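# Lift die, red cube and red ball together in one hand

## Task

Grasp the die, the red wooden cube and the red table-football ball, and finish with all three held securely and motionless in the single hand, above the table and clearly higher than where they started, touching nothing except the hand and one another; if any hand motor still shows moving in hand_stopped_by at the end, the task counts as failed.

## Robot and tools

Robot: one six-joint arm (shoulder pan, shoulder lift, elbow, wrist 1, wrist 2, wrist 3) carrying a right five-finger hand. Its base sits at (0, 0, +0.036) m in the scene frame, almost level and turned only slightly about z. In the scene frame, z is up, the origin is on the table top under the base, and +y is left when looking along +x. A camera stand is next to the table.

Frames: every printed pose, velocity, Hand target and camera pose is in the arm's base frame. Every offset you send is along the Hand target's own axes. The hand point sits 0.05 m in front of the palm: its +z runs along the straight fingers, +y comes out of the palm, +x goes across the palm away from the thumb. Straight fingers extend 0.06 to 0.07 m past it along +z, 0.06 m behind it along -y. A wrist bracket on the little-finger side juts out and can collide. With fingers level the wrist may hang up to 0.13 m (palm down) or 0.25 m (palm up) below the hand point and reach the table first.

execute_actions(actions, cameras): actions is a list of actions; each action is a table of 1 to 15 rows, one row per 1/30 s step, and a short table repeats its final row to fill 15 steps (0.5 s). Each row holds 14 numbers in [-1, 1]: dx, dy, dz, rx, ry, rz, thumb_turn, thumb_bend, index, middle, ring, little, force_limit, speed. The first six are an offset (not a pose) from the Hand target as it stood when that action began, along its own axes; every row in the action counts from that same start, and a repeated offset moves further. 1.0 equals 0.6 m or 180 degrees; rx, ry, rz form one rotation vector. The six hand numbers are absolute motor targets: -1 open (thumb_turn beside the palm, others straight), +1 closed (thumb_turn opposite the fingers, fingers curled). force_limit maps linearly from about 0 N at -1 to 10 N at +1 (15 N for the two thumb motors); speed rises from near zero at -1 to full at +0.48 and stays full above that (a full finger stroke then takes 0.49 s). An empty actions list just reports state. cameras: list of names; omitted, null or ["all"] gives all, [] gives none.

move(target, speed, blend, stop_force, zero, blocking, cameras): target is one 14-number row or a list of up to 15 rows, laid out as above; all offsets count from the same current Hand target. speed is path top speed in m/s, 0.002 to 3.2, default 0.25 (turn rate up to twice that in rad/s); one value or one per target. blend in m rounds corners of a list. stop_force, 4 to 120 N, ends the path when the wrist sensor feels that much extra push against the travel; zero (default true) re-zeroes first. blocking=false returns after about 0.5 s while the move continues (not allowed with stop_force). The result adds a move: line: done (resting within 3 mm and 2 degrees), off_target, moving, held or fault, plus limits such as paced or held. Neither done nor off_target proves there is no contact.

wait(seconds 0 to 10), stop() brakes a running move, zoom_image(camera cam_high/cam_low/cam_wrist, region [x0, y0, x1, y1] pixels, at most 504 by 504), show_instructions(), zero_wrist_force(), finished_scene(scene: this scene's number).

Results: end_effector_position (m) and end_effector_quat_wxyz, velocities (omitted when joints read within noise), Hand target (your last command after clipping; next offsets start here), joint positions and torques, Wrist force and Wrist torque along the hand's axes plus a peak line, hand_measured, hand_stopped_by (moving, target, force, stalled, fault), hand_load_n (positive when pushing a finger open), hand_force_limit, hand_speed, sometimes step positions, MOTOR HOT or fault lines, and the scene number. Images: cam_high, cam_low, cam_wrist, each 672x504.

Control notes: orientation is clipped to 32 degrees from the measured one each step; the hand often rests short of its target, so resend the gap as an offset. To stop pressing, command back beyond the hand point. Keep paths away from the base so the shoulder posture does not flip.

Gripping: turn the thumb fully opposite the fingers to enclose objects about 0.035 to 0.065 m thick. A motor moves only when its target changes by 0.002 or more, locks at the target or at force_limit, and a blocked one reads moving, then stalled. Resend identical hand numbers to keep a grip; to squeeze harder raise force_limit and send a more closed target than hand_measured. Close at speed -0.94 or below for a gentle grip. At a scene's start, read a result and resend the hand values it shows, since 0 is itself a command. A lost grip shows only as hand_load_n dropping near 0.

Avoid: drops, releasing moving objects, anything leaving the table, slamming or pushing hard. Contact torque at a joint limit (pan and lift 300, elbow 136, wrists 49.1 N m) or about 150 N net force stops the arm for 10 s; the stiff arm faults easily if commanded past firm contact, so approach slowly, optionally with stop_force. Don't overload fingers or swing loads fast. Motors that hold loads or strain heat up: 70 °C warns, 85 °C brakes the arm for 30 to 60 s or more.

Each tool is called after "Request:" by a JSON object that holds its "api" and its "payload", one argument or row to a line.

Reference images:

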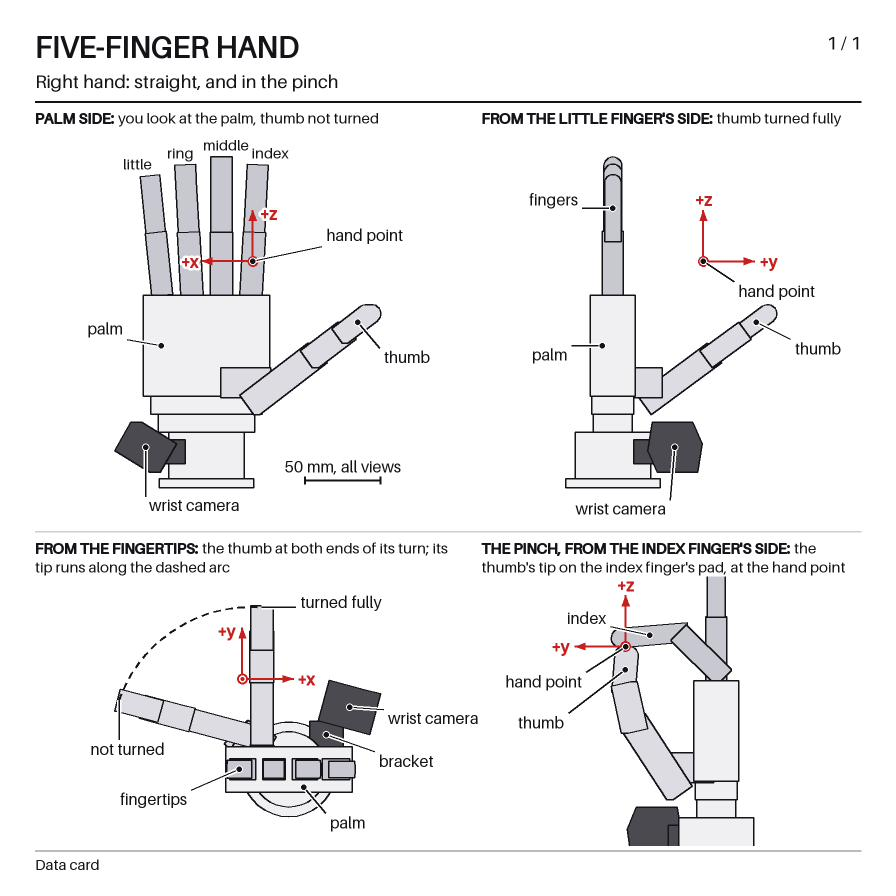

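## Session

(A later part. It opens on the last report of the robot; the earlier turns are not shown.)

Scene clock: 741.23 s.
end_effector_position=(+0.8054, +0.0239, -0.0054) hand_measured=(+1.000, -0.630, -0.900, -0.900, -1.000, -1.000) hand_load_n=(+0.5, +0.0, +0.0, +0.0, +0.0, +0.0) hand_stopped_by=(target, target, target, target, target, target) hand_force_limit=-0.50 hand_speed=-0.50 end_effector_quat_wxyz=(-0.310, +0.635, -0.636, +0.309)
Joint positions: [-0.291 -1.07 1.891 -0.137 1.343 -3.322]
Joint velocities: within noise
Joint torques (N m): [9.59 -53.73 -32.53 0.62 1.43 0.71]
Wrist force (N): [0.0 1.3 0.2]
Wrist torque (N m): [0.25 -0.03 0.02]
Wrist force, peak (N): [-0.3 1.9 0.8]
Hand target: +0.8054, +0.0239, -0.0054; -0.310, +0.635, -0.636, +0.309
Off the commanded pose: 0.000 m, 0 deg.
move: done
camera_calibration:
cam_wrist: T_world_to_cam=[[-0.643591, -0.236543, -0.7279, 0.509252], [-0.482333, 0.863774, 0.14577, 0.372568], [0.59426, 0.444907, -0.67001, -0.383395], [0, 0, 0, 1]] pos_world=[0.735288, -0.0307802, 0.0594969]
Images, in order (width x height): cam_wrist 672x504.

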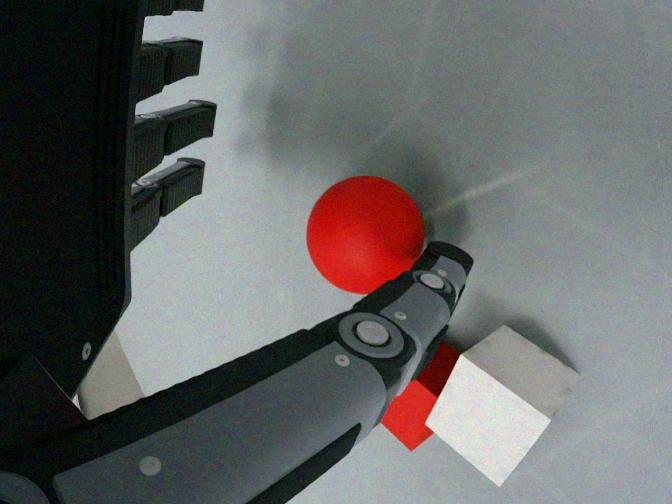

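Request:
{"api": "move", "payload": {
  "target": [0,0,0,0,0,0,1,-0.52,0.1,0.1,-1,-1,-0.6,-0.75],
  "cameras": []
}}

Request:
{"api": "move", "payload": {
  "target": [-0.015,-0.002,-0.004,0,0,0,1,-0.52,0.1,0.1,-1,-1,-0.6,-0.75],
  "speed": 0.02,
  "cameras": []
}}

Request:
{"api": "move", "payload": {
  "target": [0,0,0,0,0,0,1,-0.6,-0.05,-0.05,-1,-1,-0.5,-0.85],
  "cameras": ["cam_wrist"]
}}

Request:
{"api": "move", "payload": {
  "target": [0,0,0,0,0,0,1,-0.68,-0.9,-0.9,-1,-1,-0.5,-0.6],
  "cameras": ["cam_wrist","cam_low"]
}}

Request:
{"api": "zoom_image", "payload": {
  "camera": "cam_low",
  "region": [220, 290, 320, 390]
}}

Scene clock: 753.53 s.
end_effector_position=(+0.8054, +0.0238, -0.0054) hand_measured=(+1.000, -0.522, -0.002, -0.026, -1.000, -1.000) hand_load_n=(+0.0, +4.5, +3.0, +1.0, +0.0, +0.0) hand_stopped_by=(target, target, force, force, target, target) hand_force_limit=-0.60 hand_speed=-0.75 end_effector_quat_wxyz=(-0.310, +0.635, -0.636, +0.309)
Joint positions: [-0.291 -1.07 1.891 -0.137 1.343 -3.322]
Joint velocities: within noise
Joint torques (N m): [12.03 -53.39 -18.08 -1.15 0.99 0.91]
Wrist force (N): [-0.3 1.6 0.5]
Wrist torque (N m): [0.26 0.01 0.00]
Wrist force, peak (N): [-0.3 2.1 0.7]
Hand target: +0.8054, +0.0239, -0.0054; -0.310, +0.635, -0.636, +0.309
Off the commanded pose: 0.000 m, 0 deg.
move: done
No camera images: "cameras" was empty.

Scene clock: 754.23 s.
end_effector_position=(+0.8042, +0.0330, -0.0030) hand_measured=(+1.000, -0.522, -0.002, -0.026, -1.000, -1.000) hand_load_n=(+0.0, +4.5, +3.5, +1.0, +0.0, +0.0) hand_stopped_by=(target, target, force, force, target, target) hand_force_limit=-0.60 hand_speed=-0.75 end_effector_quat_wxyz=(-0.310, +0.635, -0.636, +0.309)
Joint positions: [-0.277 -1.075 1.894 -0.136 1.353 -3.313]
Joint velocities: within noise
Joint torques (N m): [-7.18 -65.82 -16.56 3.75 -0.57 -0.97]
Wrist force (N): [-0.3 1.8 0.6]
Wrist torque (N m): [0.28 0.00 0.02]
Wrist force, peak (N): [0.2 2.1 0.8]
Hand target: +0.8042, +0.0328, -0.0030; -0.310, +0.635, -0.636, +0.309
Off the commanded pose: 0.000 m, 0 deg.
move: done
No camera images: "cameras" was empty.

Scene clock: 754.87 s.
end_effector_position=(+0.8042, +0.0329, -0.0030) hand_measured=(+1.000, -0.600, -0.050, -0.050, -1.000, -1.000) hand_load_n=(+0.0, +0.0, +0.0, +0.0, +0.0, +0.0) hand_stopped_by=(target, target, target, target, target, target) hand_force_limit=-0.50 hand_speed=-0.85 end_effector_quat_wxyz=(-0.310, +0.635, -0.636, +0.309)
Joint positions: [-0.277 -1.075 1.894 -0.136 1.353 -3.314]
Joint velocities: within noise
Joint torques (N m): [-10.66 -54.36 -24.64 2.01 -1.99 -2.34]
Wrist force (N): [-0.1 1.4 0.6]
Wrist torque (N m): [0.24 -0.03 0.02]
Wrist force, peak (N): [-0.6 1.8 0.6]
Hand target: +0.8042, +0.0328, -0.0030; -0.310, +0.635, -0.636, +0.309
Off the commanded pose: 0.000 m, 0 deg.
move: done
camera_calibration:
cam_wrist: T_world_to_cam=[[-0.643591, -0.236543, -0.7279, 0.512355], [-0.482333, 0.863774, 0.14577, 0.363866], [0.59426, 0.444907, -0.67001, -0.385078], [0, 0, 0, 1]] pos_world=[0.734088, -0.0217802, 0.0618969]
Images, in order (width x height): cam_wrist 672x504.

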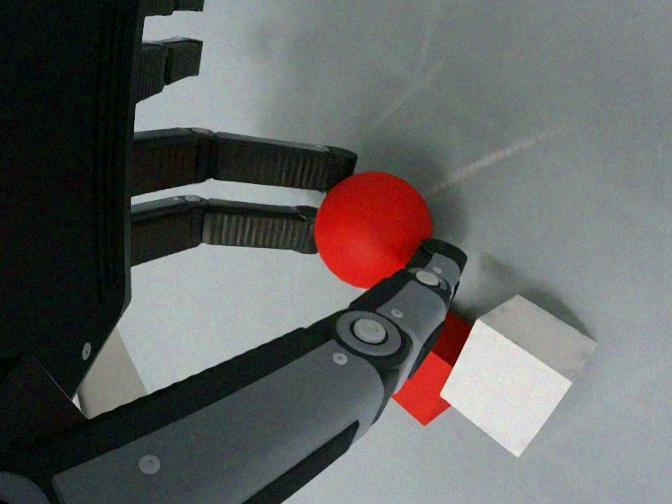

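Scene clock: 755.93 s.
end_effector_position=(+0.8042, +0.0329, -0.0030) hand_measured=(+1.000, -0.680, -0.900, -0.900, -1.000, -1.000) hand_load_n=(+0.0, +0.0, +0.0, +0.0, +0.0, +0.0) hand_stopped_by=(target, target, target, target, target, target) hand_force_limit=-0.50 hand_speed=-0.60 end_effector_quat_wxyz=(-0.310, +0.635, -0.636, +0.309)
Joint positions: [-0.277 -1.074 1.894 -0.136 1.353 -3.314]
Joint velocities: within noise
Joint torques (N m): [-6.85 -52.21 -35.36 -0.99 -2.27 -2.47]
Wrist force (N): [0.2 1.5 0.4]
Wrist torque (N m): [0.27 -0.08 0.04]
Wrist force, peak (N): [-0.3 2.0 0.4]
Hand target: +0.8042, +0.0328, -0.0030; -0.310, +0.635, -0.636, +0.309
Off the commanded pose: 0.000 m, 0 deg.
move: done
camera_calibration:
cam_wrist: T_world_to_cam=[[-0.643591, -0.236543, -0.7279, 0.512355], [-0.482333, 0.863774, 0.14577, 0.363866], [0.59426, 0.444907, -0.67001, -0.385078], [0, 0, 0, 1]] pos_world=[0.734088, -0.0217802, 0.0618969]
Images, in order (width x height): cam_low 672x504, cam_wrist 672x504.

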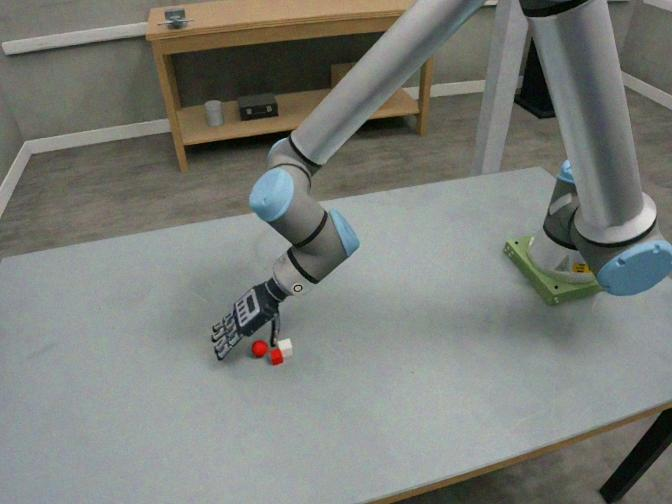

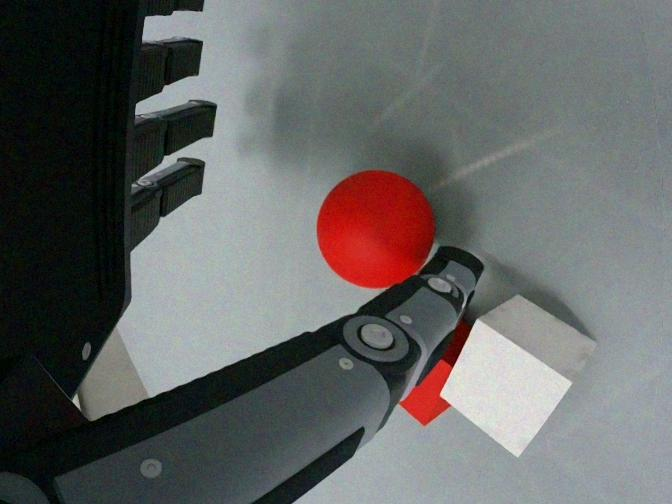

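Scaled by 5.040 from the camera's 672x504 image, which has a finer 960x720 frame.

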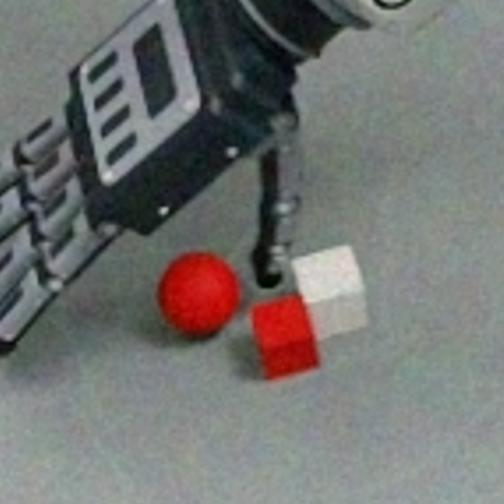

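Request:
{"api": "move", "payload": {
  "target": [
    [0,-0.092,-0.0719,0,0,0,1,-0.68,-0.9,-0.9,-1,-1,-0.5,-0.6],
    [-0.007,-0.0393,-0.1392,0,0,0,1,-0.95,-1,-1,-1,-1,-0.5,-0.6],
    [-0.007,0.056,-0.0648,0,0,0,1,-0.95,-1,-1,-1,-1,-0.5,-0.6]
  ],
  "speed": 0.08,
  "cameras": ["cam_wrist","cam_low"]
}}

Request:
{"api": "zoom_image", "payload": {
  "camera": "cam_low",
  "region": [220, 290, 320, 390]
}}

Request:
{"api": "zoom_image", "payload": {
  "camera": "cam_wrist",
  "region": [130, 50, 530, 350]
}}

Scene clock: 772.50 s.
end_effector_position=(+0.7528, +0.0371, -0.0057) hand_measured=(+1.000, -0.950, -1.000, -1.000, -1.000, -1.000) hand_load_n=(+0.0, +0.0, +0.0, +0.0, +0.0, +0.0) hand_stopped_by=(target, target, target, target, target, target) hand_force_limit=-0.50 hand_speed=-0.60 end_effector_quat_wxyz=(-0.310, +0.635, -0.636, +0.309) end_effector_velocity=(-0.001, +0.000, +0.001) end_effector_angular_velocity=(+0.000, +0.003, +0.000)
Joint positions: [-0.295 -1.133 2.002 -0.183 1.339 -3.325]
Joint velocities: [0 -0.001 -0.001 0.005 0 -0.001]
Joint torques (N m): [12.49 -72.78 -35.31 3.76 2.24 1.47]
Wrist force (N): [-0.1 1.4 0.6]
Wrist torque (N m): [0.24 -0.03 0.02]
Wrist force, peak (N): [-0.3 2.5 -0.1]
Hand target: +0.7529, +0.0371, -0.0055; -0.310, +0.635, -0.636, +0.309
Off the commanded pose: 0.000 m, 0 deg.
move: done
camera_calibration:
cam_wrist: T_world_to_cam=[[-0.643729, -0.236468, -0.727802, 0.478488], [-0.482312, 0.863755, 0.145956, 0.335711], [0.594129, 0.444983, -0.670075, -0.358092], [0, 0, 0, 1]] pos_world=[0.682687, -0.0174793, 0.0592968]
Images, in order (width x height): cam_low 672x504, cam_wrist 672x504.

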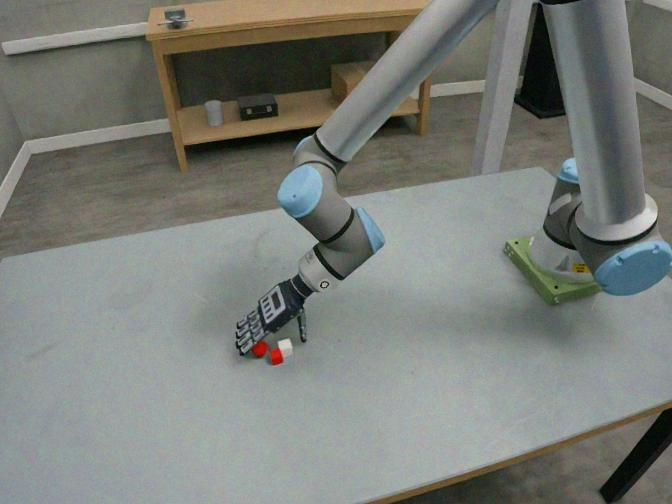

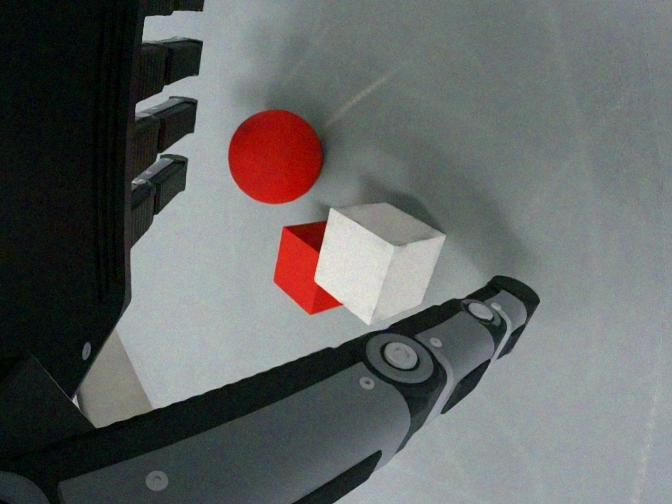

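Scaled by 5.040 from the camera's 672x504 image, which has a finer 960x720 frame.

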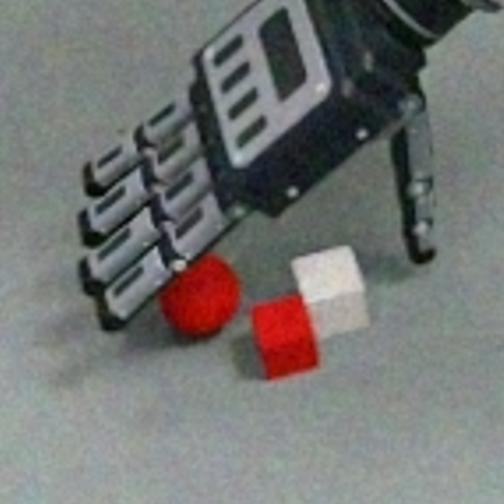

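Scaled by 1.260 from the camera's 672x504 image, which has a finer 960x720 frame.

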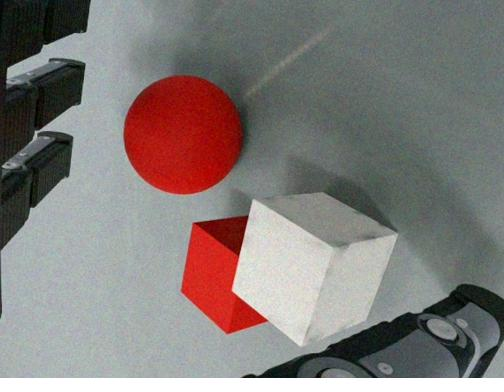

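Request:
{"api": "move", "payload": {
  "target": [0,0,0,0,0,0,1,-0.75,-0.9,-0.5,-0.4,-1,-0.8,-0.85],
  "cameras": ["cam_wrist"]
}}

Request:
{"api": "move", "payload": {
  "target": [0,0,0,0,0,0,1,-0.75,-0.9,-0.4,-0.32,-1,-0.8,-0.88],
  "cameras": ["cam_wrist","cam_low"]
}}

Request:
{"api": "zoom_image", "payload": {
  "camera": "cam_low",
  "region": [220, 290, 320, 390]
}}

Scene clock: 783.53 s.
end_effector_position=(+0.7529, +0.0371, -0.0055) hand_measured=(+1.000, -0.750, -0.900, -0.500, -0.400, -1.000) hand_load_n=(+0.0, +0.0, +0.0, +0.0, +0.0, +0.0) hand_stopped_by=(target, target, target, target, target, target) hand_force_limit=-0.80 hand_speed=-0.85 end_effector_quat_wxyz=(-0.310, +0.635, -0.636, +0.309)
Joint positions: [-0.295 -1.133 2.002 -0.183 1.339 -3.325]
Joint velocities: within noise
Joint torques (N m): [3.33 -72.37 -24.13 2.68 0.52 -0.18]
Wrist force (N): [-0.3 1.7 0.8]
Wrist torque (N m): [0.27 -0.01 0.01]
Wrist force, peak (N): [-0.3 2.1 0.2]
Hand target: +0.7529, +0.0371, -0.0055; -0.310, +0.635, -0.636, +0.309
Off the commanded pose: 0.000 m, 0 deg.
move: done
camera_calibration:
cam_wrist: T_world_to_cam=[[-0.643591, -0.236543, -0.7279, 0.478513], [-0.482333, 0.863774, 0.14577, 0.335859], [0.59426, 0.444907, -0.67001, -0.358136], [0, 0, 0, 1]] pos_world=[0.682788, -0.0175802, 0.0593969]
Images, in order (width x height): cam_wrist 672x504.

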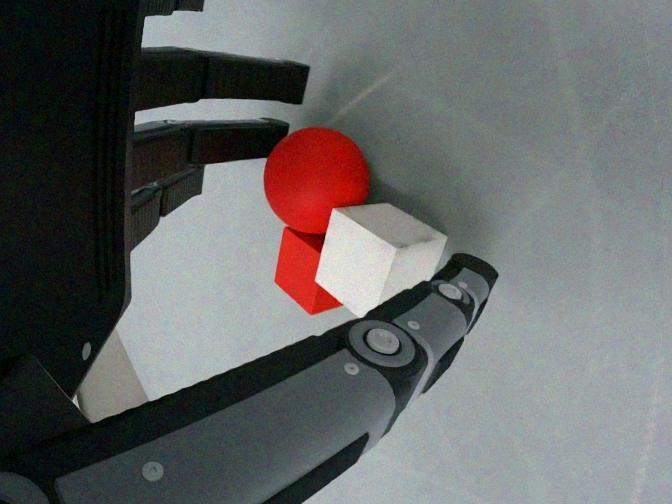

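Scene clock: 784.10 s.
end_effector_position=(+0.7529, +0.0371, -0.0055) hand_measured=(+1.000, -0.750, -0.900, -0.400, -0.320, -1.000) hand_load_n=(+0.0, +0.0, +0.0, +0.0, +0.0, +0.0) hand_stopped_by=(target, target, target, target, target, target) hand_force_limit=-0.80 hand_speed=-0.88 end_effector_quat_wxyz=(-0.310, +0.635, -0.636, +0.309)
Joint positions: [-0.295 -1.133 2.002 -0.183 1.339 -3.325]
Joint velocities: within noise
Joint torques (N m): [4.36 -72.01 -25.3 3.02 0.32 -0.5]
Wrist force (N): [0.0 1.8 0.5]
Wrist torque (N m): [0.30 -0.04 0.03]
Wrist force, peak (N): [-0.5 1.9 0.3]
Hand target: +0.7529, +0.0371, -0.0055; -0.310, +0.635, -0.636, +0.309
Off the commanded pose: 0.000 m, 0 deg.
move: done
camera_calibration:
cam_wrist: T_world_to_cam=[[-0.643591, -0.236543, -0.7279, 0.478513], [-0.482333, 0.863774, 0.14577, 0.335859], [0.59426, 0.444907, -0.67001, -0.358136], [0, 0, 0, 1]] pos_world=[0.682788, -0.0175802, 0.0593969]
Images, in order (width x height): cam_low 672x504, cam_wrist 672x504.

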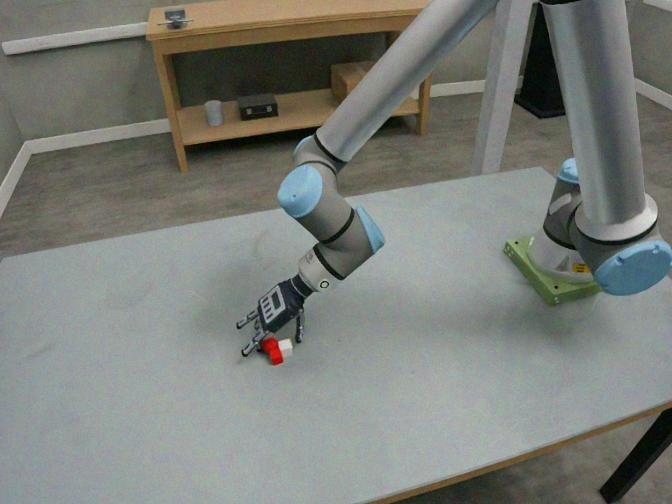

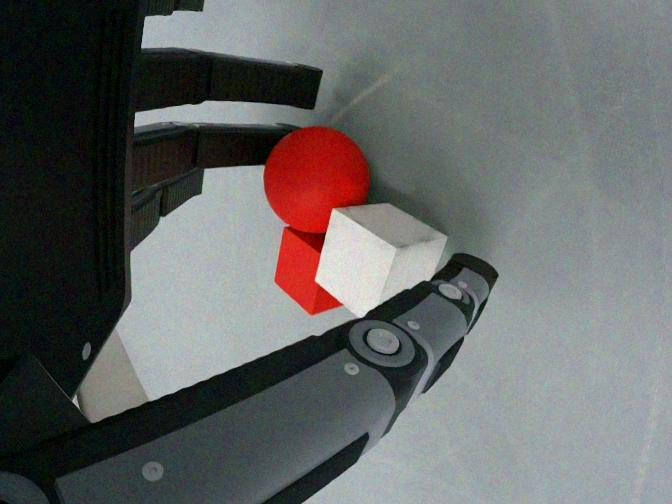

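Scaled by 5.040 from the camera's 672x504 image, which has a finer 960x720 frame.

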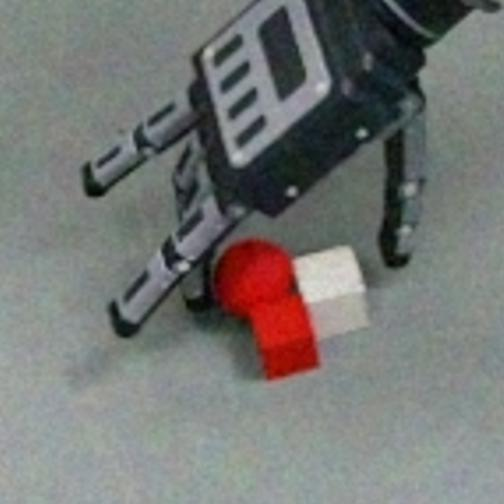

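Request:
{"api": "move", "payload": {
  "target": [0,0,0,0,0,0,1,-0.54,-0.4,-0.4,-0.32,-1,-0.8,-0.8],
  "cameras": ["cam_wrist"]
}}

Request:
{"api": "move", "payload": {
  "target": [0,0,0,0,0,0,1,-0.48,-0.1,-0.2,-0.32,-1,-0.5,-0.88],
  "cameras": ["cam_wrist","cam_low"]
}}

Request:
{"api": "zoom_image", "payload": {
  "camera": "cam_low",
  "region": [220, 290, 320, 390]
}}

Scene clock: 791.73 s.
end_effector_position=(+0.7529, +0.0371, -0.0055) hand_measured=(+1.000, -0.540, -0.400, -0.400, -0.320, -1.000) hand_load_n=(+0.0, +0.0, +0.0, +0.0, +0.0, +0.0) hand_stopped_by=(target, target, target, target, target, target) hand_force_limit=-0.80 hand_speed=-0.80 end_effector_quat_wxyz=(-0.310, +0.635, -0.636, +0.309)
Joint positions: [-0.295 -1.133 2.002 -0.183 1.339 -3.325]
Joint velocities: within noise
Joint torques (N m): [-0.02 -71.13 -18.18 3.48 -0.35 -0.08]
Wrist force (N): [-0.4 1.4 0.4]
Wrist torque (N m): [0.27 0.02 0.00]
Wrist force, peak (N): [-0.7 1.9 0.7]
Hand target: +0.7529, +0.0371, -0.0055; -0.310, +0.635, -0.636, +0.309
Off the commanded pose: 0.000 m, 0 deg.
move: done
camera_calibration:
cam_wrist: T_world_to_cam=[[-0.643591, -0.236543, -0.7279, 0.478513], [-0.482333, 0.863774, 0.14577, 0.335859], [0.59426, 0.444907, -0.67001, -0.358136], [0, 0, 0, 1]] pos_world=[0.682788, -0.0175802, 0.0593969]
Images, in order (width x height): cam_wrist 672x504.

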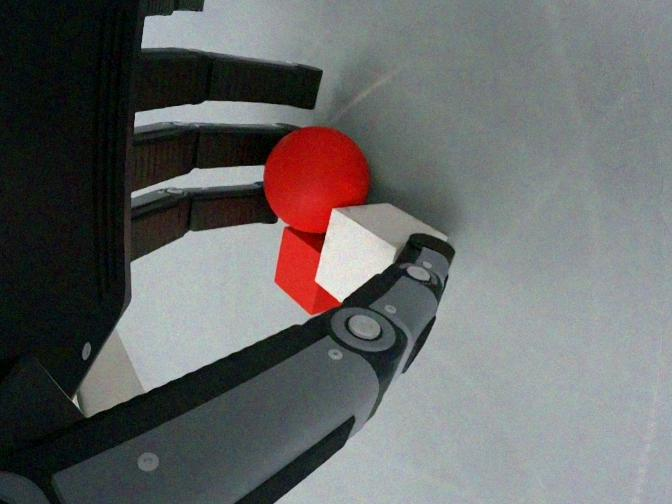

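Scene clock: 792.43 s.
end_effector_position=(+0.7529, +0.0371, -0.0055) hand_measured=(+1.000, -0.522, -0.256, -0.358, -0.320, -1.000) hand_load_n=(+0.0, +5.0, +2.5, +3.5, +0.0, +0.0) hand_stopped_by=(target, force, force, force, target, target) hand_force_limit=-0.50 hand_speed=-0.88 end_effector_quat_wxyz=(-0.310, +0.635, -0.636, +0.309)
Joint positions: [-0.295 -1.133 2.002 -0.183 1.339 -3.325]
Joint velocities: within noise
Joint torques (N m): [0.63 -71.81 -16.53 3.71 -0.53 -0.09]
Wrist force (N): [-1.0 -0.7 -1.4]
Wrist torque (N m): [0.41 0.07 -0.04]
Wrist force, peak (N): [-1.1 -1.3 -0.9]
Hand target: +0.7529, +0.0371, -0.0055; -0.310, +0.635, -0.636, +0.309
Off the commanded pose: 0.000 m, 0 deg.
move: done
camera_calibration:
cam_wrist: T_world_to_cam=[[-0.643591, -0.236543, -0.7279, 0.478513], [-0.482333, 0.863774, 0.14577, 0.335859], [0.59426, 0.444907, -0.67001, -0.358136], [0, 0, 0, 1]] pos_world=[0.682788, -0.0175802, 0.0593969]
Images, in order (width x height): cam_low 672x504, cam_wrist 672x504.

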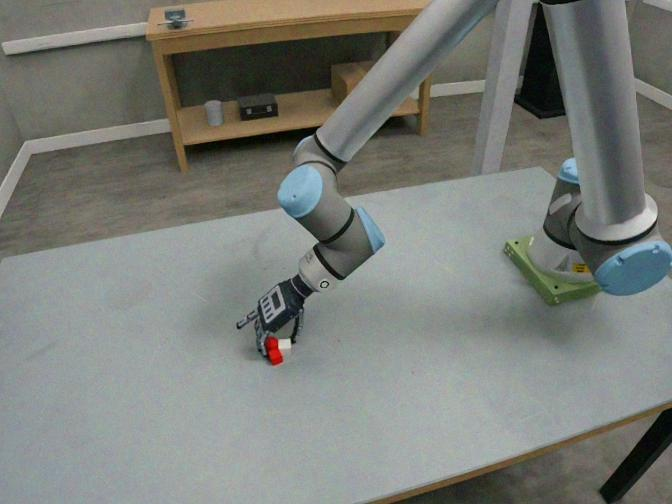

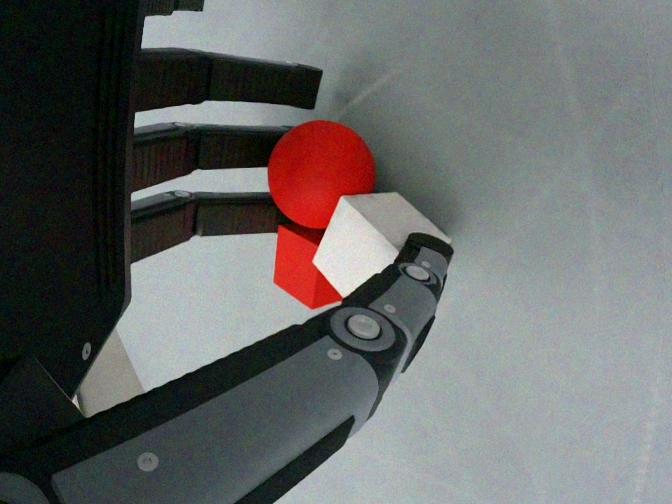

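Scaled by 5.040 from the camera's 672x504 image, which has a finer 960x720 frame.

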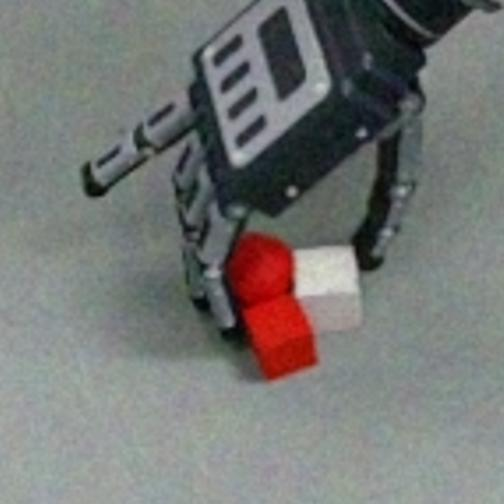

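Request:
{"api": "move", "payload": {
  "target": [0,0,0,0,0,0,1,-0.48,0.1,0.0,-0.2,-1,0.1,-0.88],
  "cameras": ["cam_wrist","cam_low"]
}}

Request:
{"api": "zoom_image", "payload": {
  "camera": "cam_low",
  "region": [220, 290, 320, 390]
}}

Request:
{"api": "zoom_image", "payload": {
  "camera": "cam_wrist",
  "region": [210, 80, 490, 330]
}}

Scene clock: 797.30 s.
end_effector_position=(+0.7529, +0.0371, -0.0055) hand_measured=(+1.000, -0.522, -0.226, -0.338, -0.200, -1.000) hand_load_n=(-1.0, +10.5, +8.0, +5.5, +0.0, +0.0) hand_stopped_by=(target, force, force, force, target, target) hand_force_limit=0.10 hand_speed=-0.88 end_effector_quat_wxyz=(-0.310, +0.635, -0.636, +0.309)
Joint positions: [-0.295 -1.133 2.002 -0.183 1.339 -3.325]
Joint velocities: within noise
Joint torques (N m): [-1.33 -65.24 -13.21 3.23 -0.78 -0.16]
Wrist force (N): [-0.9 -5.0 -3.7]
Wrist torque (N m): [0.25 0.06 -0.08]
Wrist force, peak (N): [-0.7 -5.5 -4.1]
Hand target: +0.7529, +0.0371, -0.0055; -0.310, +0.635, -0.636, +0.309
Off the commanded pose: 0.000 m, 0 deg.
move: done
camera_calibration:
cam_wrist: T_world_to_cam=[[-0.643591, -0.236543, -0.7279, 0.478513], [-0.482333, 0.863774, 0.14577, 0.335859], [0.59426, 0.444907, -0.67001, -0.358136], [0, 0, 0, 1]] pos_world=[0.682788, -0.0175802, 0.0593969]
Images, in order (width x height): cam_low 672x504, cam_wrist 672x504.

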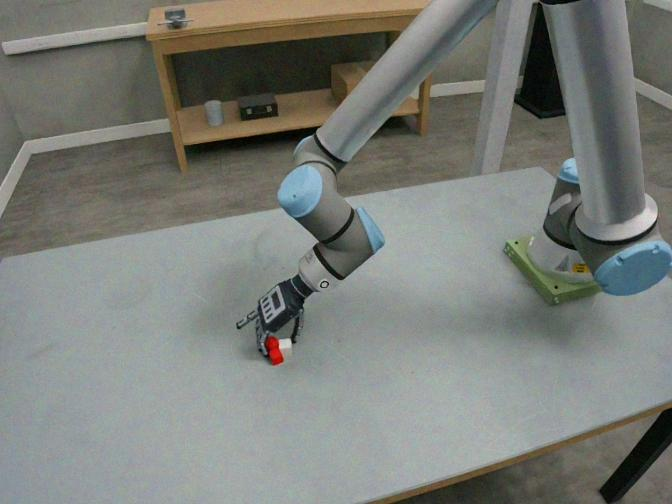

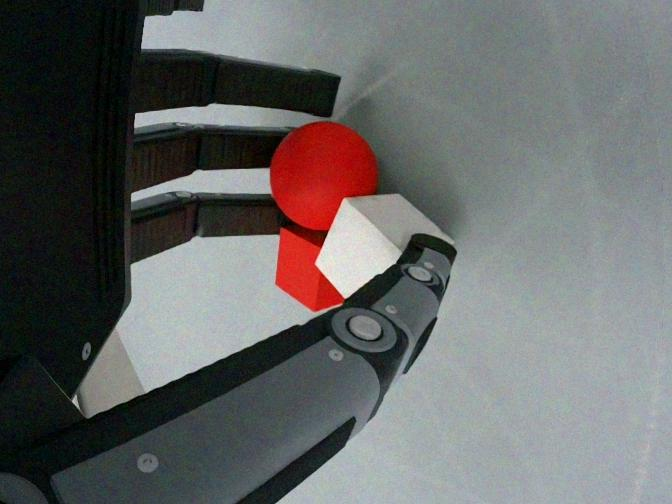

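Scaled by 5.040 from the camera's 672x504 image, which has a finer 960x720 frame.

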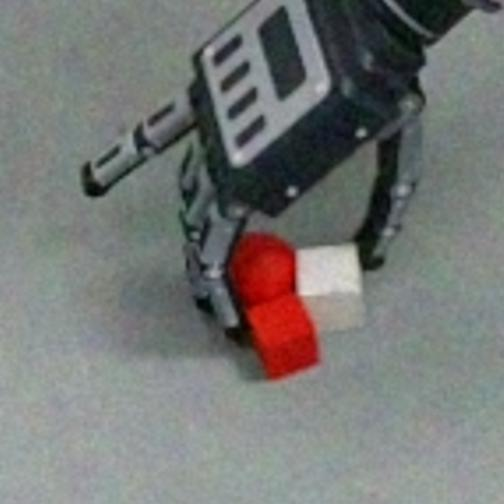

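Scaled by 1.800 from the camera's 672x504 image, which has a finer 960x720 frame.

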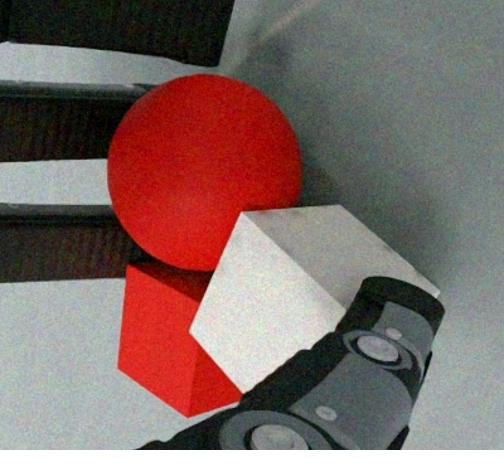

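Request:
{"api": "move", "payload": {
  "target": [0,-0.0105,-0.0082,0,0,0,1,-0.48,0.1,0.0,-0.2,-1,0.1,-0.88],
  "speed": 0.02,
  "cameras": ["cam_wrist","cam_low"]
}}

Request:
{"api": "zoom_image", "payload": {
  "camera": "cam_low",
  "region": [220, 290, 320, 390]
}}

Scene clock: 801.30 s.
end_effector_position=(+0.7529, +0.0371, +0.0027) hand_measured=(+1.000, -0.522, -0.226, -0.338, -0.200, -1.000) hand_load_n=(+0.5, +6.5, +2.5, +5.5, +0.0, +0.0) hand_stopped_by=(target, force, force, force, target, target) hand_force_limit=0.10 hand_speed=-0.88 end_effector_quat_wxyz=(-0.310, +0.635, -0.636, +0.309)
Joint positions: [-0.295 -1.144 1.999 -0.169 1.339 -3.325]
Joint velocities: within noise
Joint torques (N m): [-1.91 -50.26 -31.73 -0.18 -0.51 -1.27]
Wrist force (N): [-0.2 0.8 -0.4]
Wrist torque (N m): [0.33 0.00 0.01]
Wrist force, peak (N): [-0.9 -5.1 -4.3]
Hand target: +0.7529, +0.0371, +0.0025; -0.310, +0.635, -0.636, +0.309
Off the commanded pose: 0.000 m, 0 deg.
move: done
camera_calibration:
cam_wrist: T_world_to_cam=[[-0.643591, -0.236543, -0.7279, 0.484482], [-0.482333, 0.863774, 0.14577, 0.334663], [0.59426, 0.444907, -0.67001, -0.352642], [0, 0, 0, 1]] pos_world=[0.682788, -0.0175802, 0.0675969]
Images, in order (width x height): cam_low 672x504, cam_wrist 672x504.

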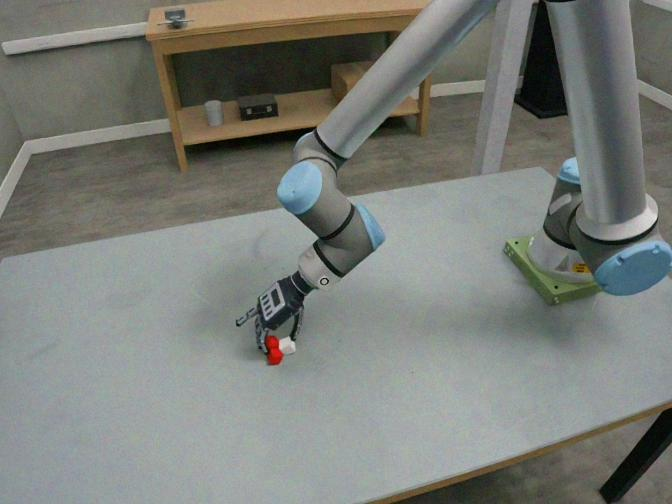

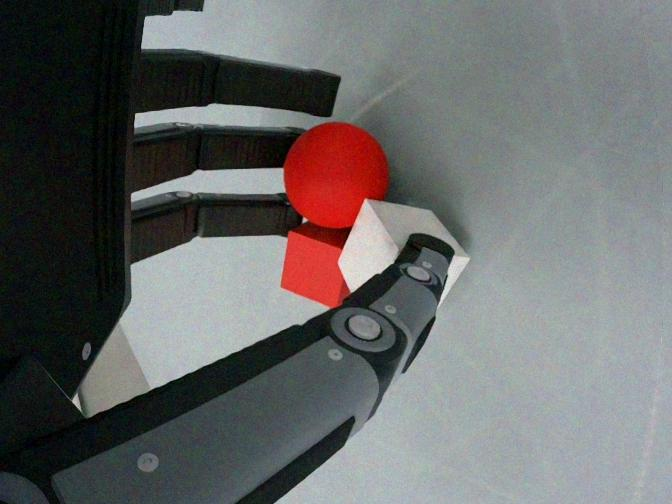

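Scaled by 5.040 from the camera's 672x504 image, which has a finer 960x720 frame.

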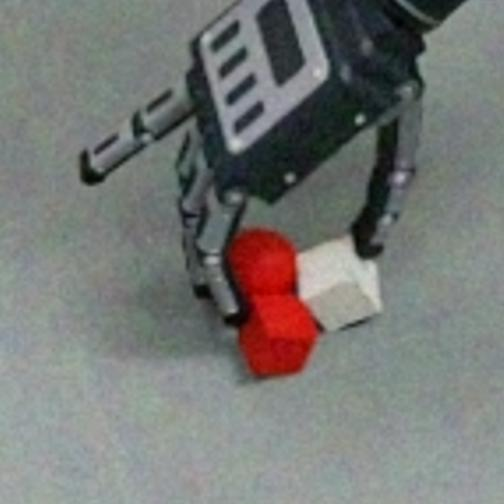

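Request:
{"api": "move", "payload": {
  "target": [0,-0.0105,-0.0082,0,0,0,1,-0.48,0.1,0.0,-0.2,-1,0.1,-0.88],
  "speed": 0.02,
  "cameras": ["cam_wrist","cam_low"]
}}

Request:
{"api": "zoom_image", "payload": {
  "camera": "cam_low",
  "region": [220, 290, 320, 390]
}}

Request:
{"api": "zoom_image", "payload": {
  "camera": "cam_wrist",
  "region": [210, 80, 490, 330]
}}

Scene clock: 804.93 s.
end_effector_position=(+0.7529, +0.0370, +0.0106) hand_measured=(+1.000, -0.520, -0.226, -0.338, -0.200, -1.000) hand_load_n=(+0.0, +0.0, +0.0, +0.0, +0.0, +0.0) hand_stopped_by=(target, force, force, force, target, target) hand_force_limit=0.10 hand_speed=-0.88 end_effector_quat_wxyz=(-0.310, +0.635, -0.636, +0.309)
Joint positions: [-0.295 -1.155 1.995 -0.155 1.339 -3.325]
Joint velocities: within noise
Joint torques (N m): [-4.09 -53.15 -33.88 -0.62 -0.72 -1.16]
Wrist force (N): [-0.3 1.6 0.6]
Wrist torque (N m): [0.28 0.00 0.02]
Wrist force, peak (N): [-0.5 -0.7 -2.1]
Hand target: +0.7529, +0.0370, +0.0105; -0.310, +0.635, -0.636, +0.309
Off the commanded pose: 0.000 m, 0 deg.
move: done
camera_calibration:
cam_wrist: T_world_to_cam=[[-0.643591, -0.236543, -0.7279, 0.490305], [-0.482333, 0.863774, 0.14577, 0.333497], [0.59426, 0.444907, -0.67001, -0.347282], [0, 0, 0, 1]] pos_world=[0.682788, -0.0175802, 0.0755969]
Images, in order (width x height): cam_low 672x504, cam_wrist 672x504.

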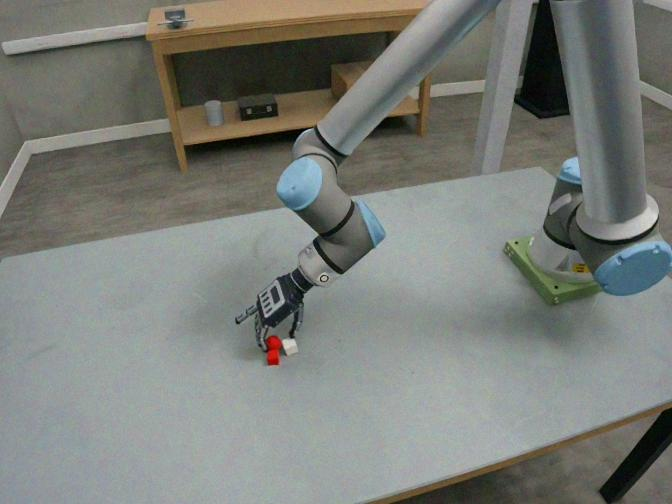

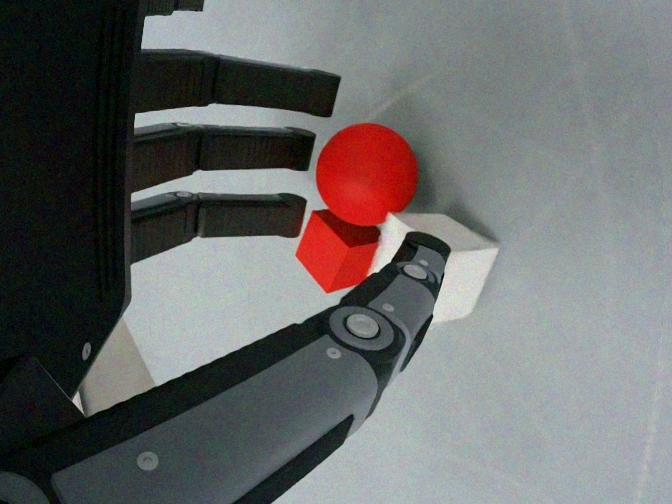

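Scaled by 5.040 from the camera's 672x504 image, which has a finer 960x720 frame.

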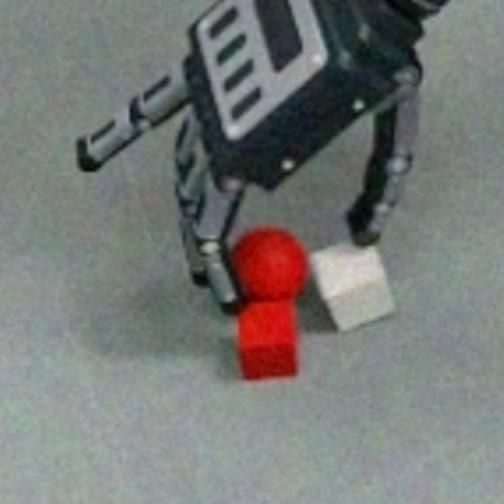

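Scaled by 1.800 from the camera's 672x504 image, which has a finer 960x720 frame.

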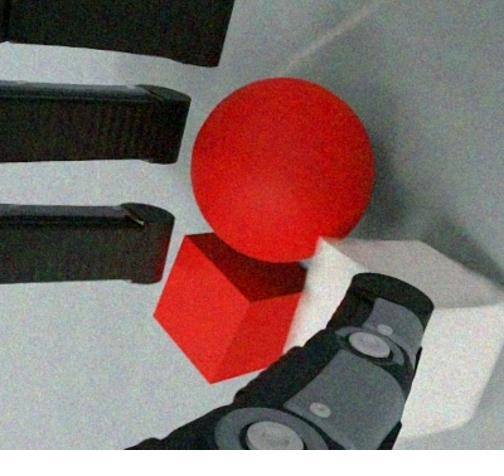

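Request:
{"api": "move", "payload": {
  "target": [0,0,0,0,0,0,1,-0.8,-0.6,-0.7,-0.6,-1,0.1,-0.7],
  "cameras": []
}}

Request:
{"api": "move", "payload": {
  "target": [0,-0.105,-0.082,0,0,0,1,-0.8,-0.9,-0.9,-0.9,-1,0.1,-0.6],
  "speed": 0.1,
  "cameras": ["cam_wrist","cam_low"]
}}

Request:
{"api": "zoom_image", "payload": {
  "camera": "cam_low",
  "region": [240, 310, 320, 390]
}}

Request:
{"api": "zoom_image", "payload": {
  "camera": "cam_wrist",
  "region": [330, 60, 630, 360]
}}

Scene clock: 812.67 s.
end_effector_position=(+0.7529, +0.0370, +0.0105) hand_measured=(+1.000, -0.800, -0.600, -0.700, -0.600, -1.000) hand_load_n=(+0.0, +0.0, +0.0, +0.0, +0.0, +0.0) hand_stopped_by=(target, target, target, target, target, target) hand_force_limit=0.10 hand_speed=-0.70 end_effector_quat_wxyz=(-0.310, +0.635, -0.636, +0.309)
Joint positions: [-0.295 -1.155 1.995 -0.155 1.339 -3.325]
Joint velocities: within noise
Joint torques (N m): [-5.6 -47.96 -16.68 0.36 -1.01 -0.37]
Wrist force (N): [-0.3 1.3 0.2]
Wrist torque (N m): [0.26 0.01 0.00]
Wrist force, peak (N): [-0.4 1.9 0.6]
Hand target: +0.7529, +0.0370, +0.0105; -0.310, +0.635, -0.636, +0.309
Off the commanded pose: 0.000 m, 0 deg.
move: done
No camera images: "cameras" was empty.

Scene clock: 813.80 s.
end_effector_position=(+0.7532, +0.0369, +0.0906) hand_measured=(+1.000, -0.800, -0.900, -0.900, -0.900, -1.000) hand_load_n=(+0.0, +0.0, +0.0, +0.0, +0.0, +0.0) hand_stopped_by=(target, target, target, target, target, target) hand_force_limit=0.10 hand_speed=-0.60 end_effector_quat_wxyz=(-0.310, +0.635, -0.636, +0.309)
Joint positions: [-0.295 -1.253 1.952 -0.013 1.339 -3.325]
Joint velocities: within noise
Joint torques (N m): [-6.81 -44.87 -17.97 -1.6 -1.24 -1.91]
Wrist force (N): [-0.4 1.2 0.3]
Wrist torque (N m): [0.23 0.03 -0.01]
Wrist force, peak (N): [-0.2 3.1 1.2]
Hand target: +0.7530, +0.0369, +0.0904; -0.310, +0.635, -0.636, +0.309
Off the commanded pose: 0.000 m, 0 deg.
move: done
camera_calibration:
cam_wrist: T_world_to_cam=[[-0.643327, -0.2366, -0.728115, 0.548463], [-0.482427, 0.863755, 0.145572, 0.322263], [0.59447, 0.444913, -0.669819, -0.294012], [0, 0, 0, 1]] pos_world=[0.683091, -0.0177804, 0.155497]
Images, in order (width x height): cam_low 672x504, cam_wrist 672x504.

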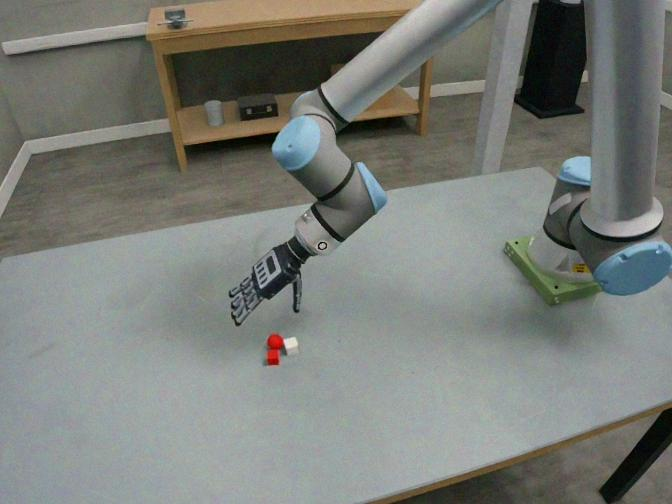

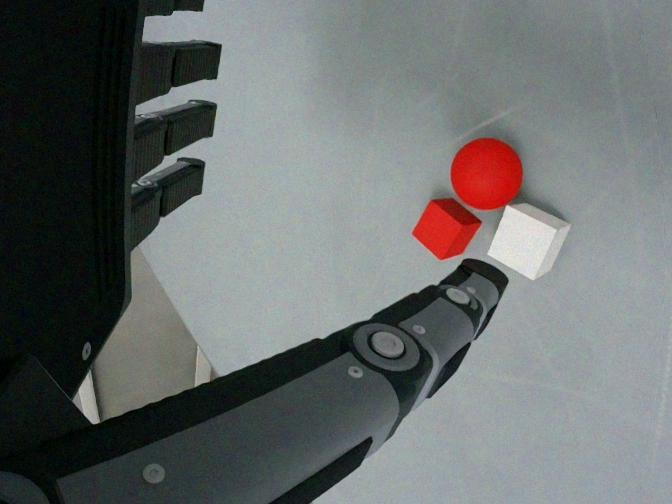

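Scaled by 6.300 from the camera's 672x504 image, which has a finer 960x720 frame.

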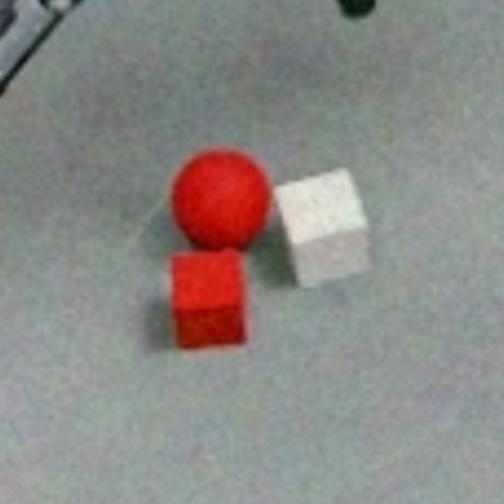

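Scaled by 1.680 from the camera's 672x504 image, which has a finer 960x720 frame.

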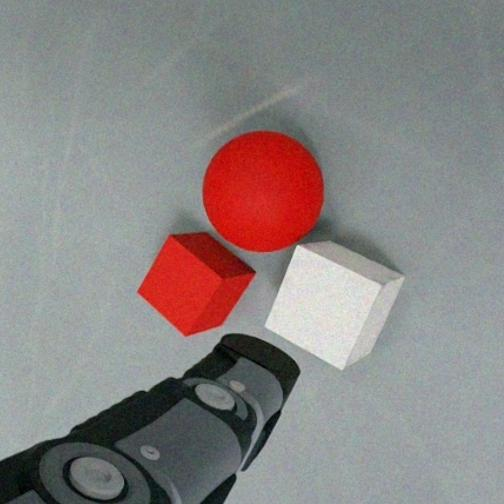

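Request:
{"api": "move", "payload": {
  "target": [
    [-0.0833,-0.0616,0.0788,0,0,0,1,-0.9,-1,-1,-1,-1,0.1,-0.6],
    [-0.0833,0.0643,0.1773,0,0,0,1,-0.9,-1,-1,-1,-1,0.1,-0.6],
    [-0.0652,0.0643,0.1773,0,0,0,1,-0.9,-1,-1,-1,-1,0.1,-0.6]
  ],
  "speed": [0.15,0.1,0.02],
  "cameras": ["cam_wrist","cam_low"]
}}

Request:
{"api": "zoom_image", "payload": {
  "camera": "cam_low",
  "region": [230, 300, 330, 400]
}}

Request:
{"api": "zoom_image", "payload": {
  "camera": "cam_wrist",
  "region": [200, 200, 600, 500]
}}

Scene clock: 837.63 s.
end_effector_position=(+0.8130, +0.0761, -0.0055) hand_measured=(+1.000, -0.900, -1.000, -1.000, -1.000, -1.000) hand_load_n=(+0.0, +0.0, +0.0, +0.0, +0.0, +0.0) hand_stopped_by=(target, target, target, target, target, target) hand_force_limit=0.10 hand_speed=-0.60 end_effector_quat_wxyz=(-0.310, +0.635, -0.636, +0.309)
Joint positions: [-0.205 -1.061 1.874 -0.139 1.409 -3.268]
Joint velocities: within noise
Joint torques (N m): [14.13 -75.66 -15.55 3.24 1.16 0.32]
Wrist force (N): [-0.3 1.5 0.5]
Wrist torque (N m): [0.24 -0.01 0.02]
Wrist force, peak (N): [-0.2 2.4 1.3]
Hand target: +0.8130, +0.0762, -0.0055; -0.310, +0.635, -0.636, +0.309
Off the commanded pose: 0.000 m, 0 deg.
move: done
camera_calibration:
cam_wrist: T_world_to_cam=[[-0.64356, -0.236598, -0.727909, 0.526469], [-0.482374, 0.863759, 0.145723, 0.331179], [0.594261, 0.444906, -0.670009, -0.411136], [0, 0, 0, 1]] pos_world=[0.742888, 0.0214195, 0.0594969]
Images, in order (width x height): cam_low 672x504, cam_wrist 672x504.

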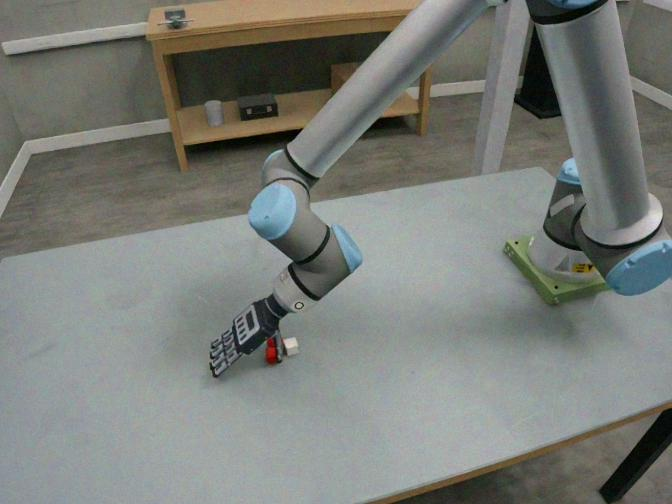

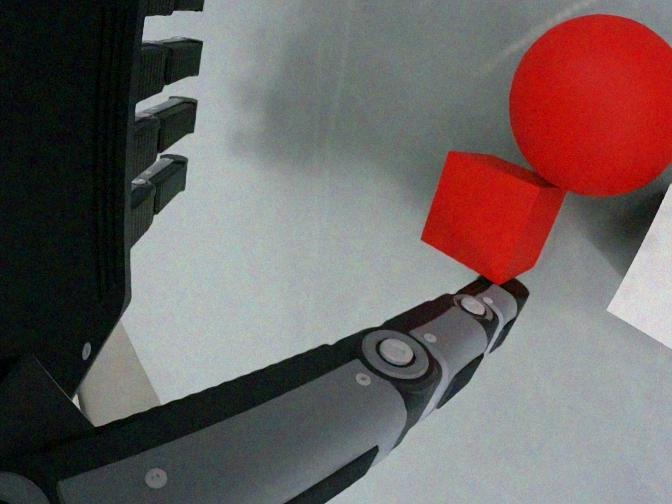

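Scaled by 5.040 from the camera's 672x504 image, which has a finer 960x720 frame.

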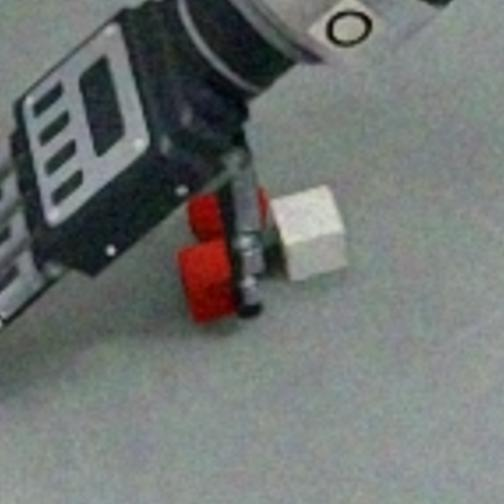

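Scaled by 1.260 from the camera's 672x504 image, which has a finer 960x720 frame.

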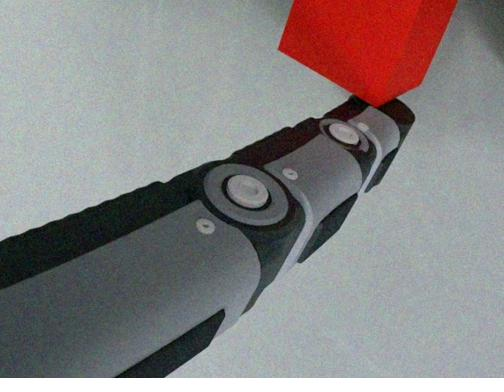

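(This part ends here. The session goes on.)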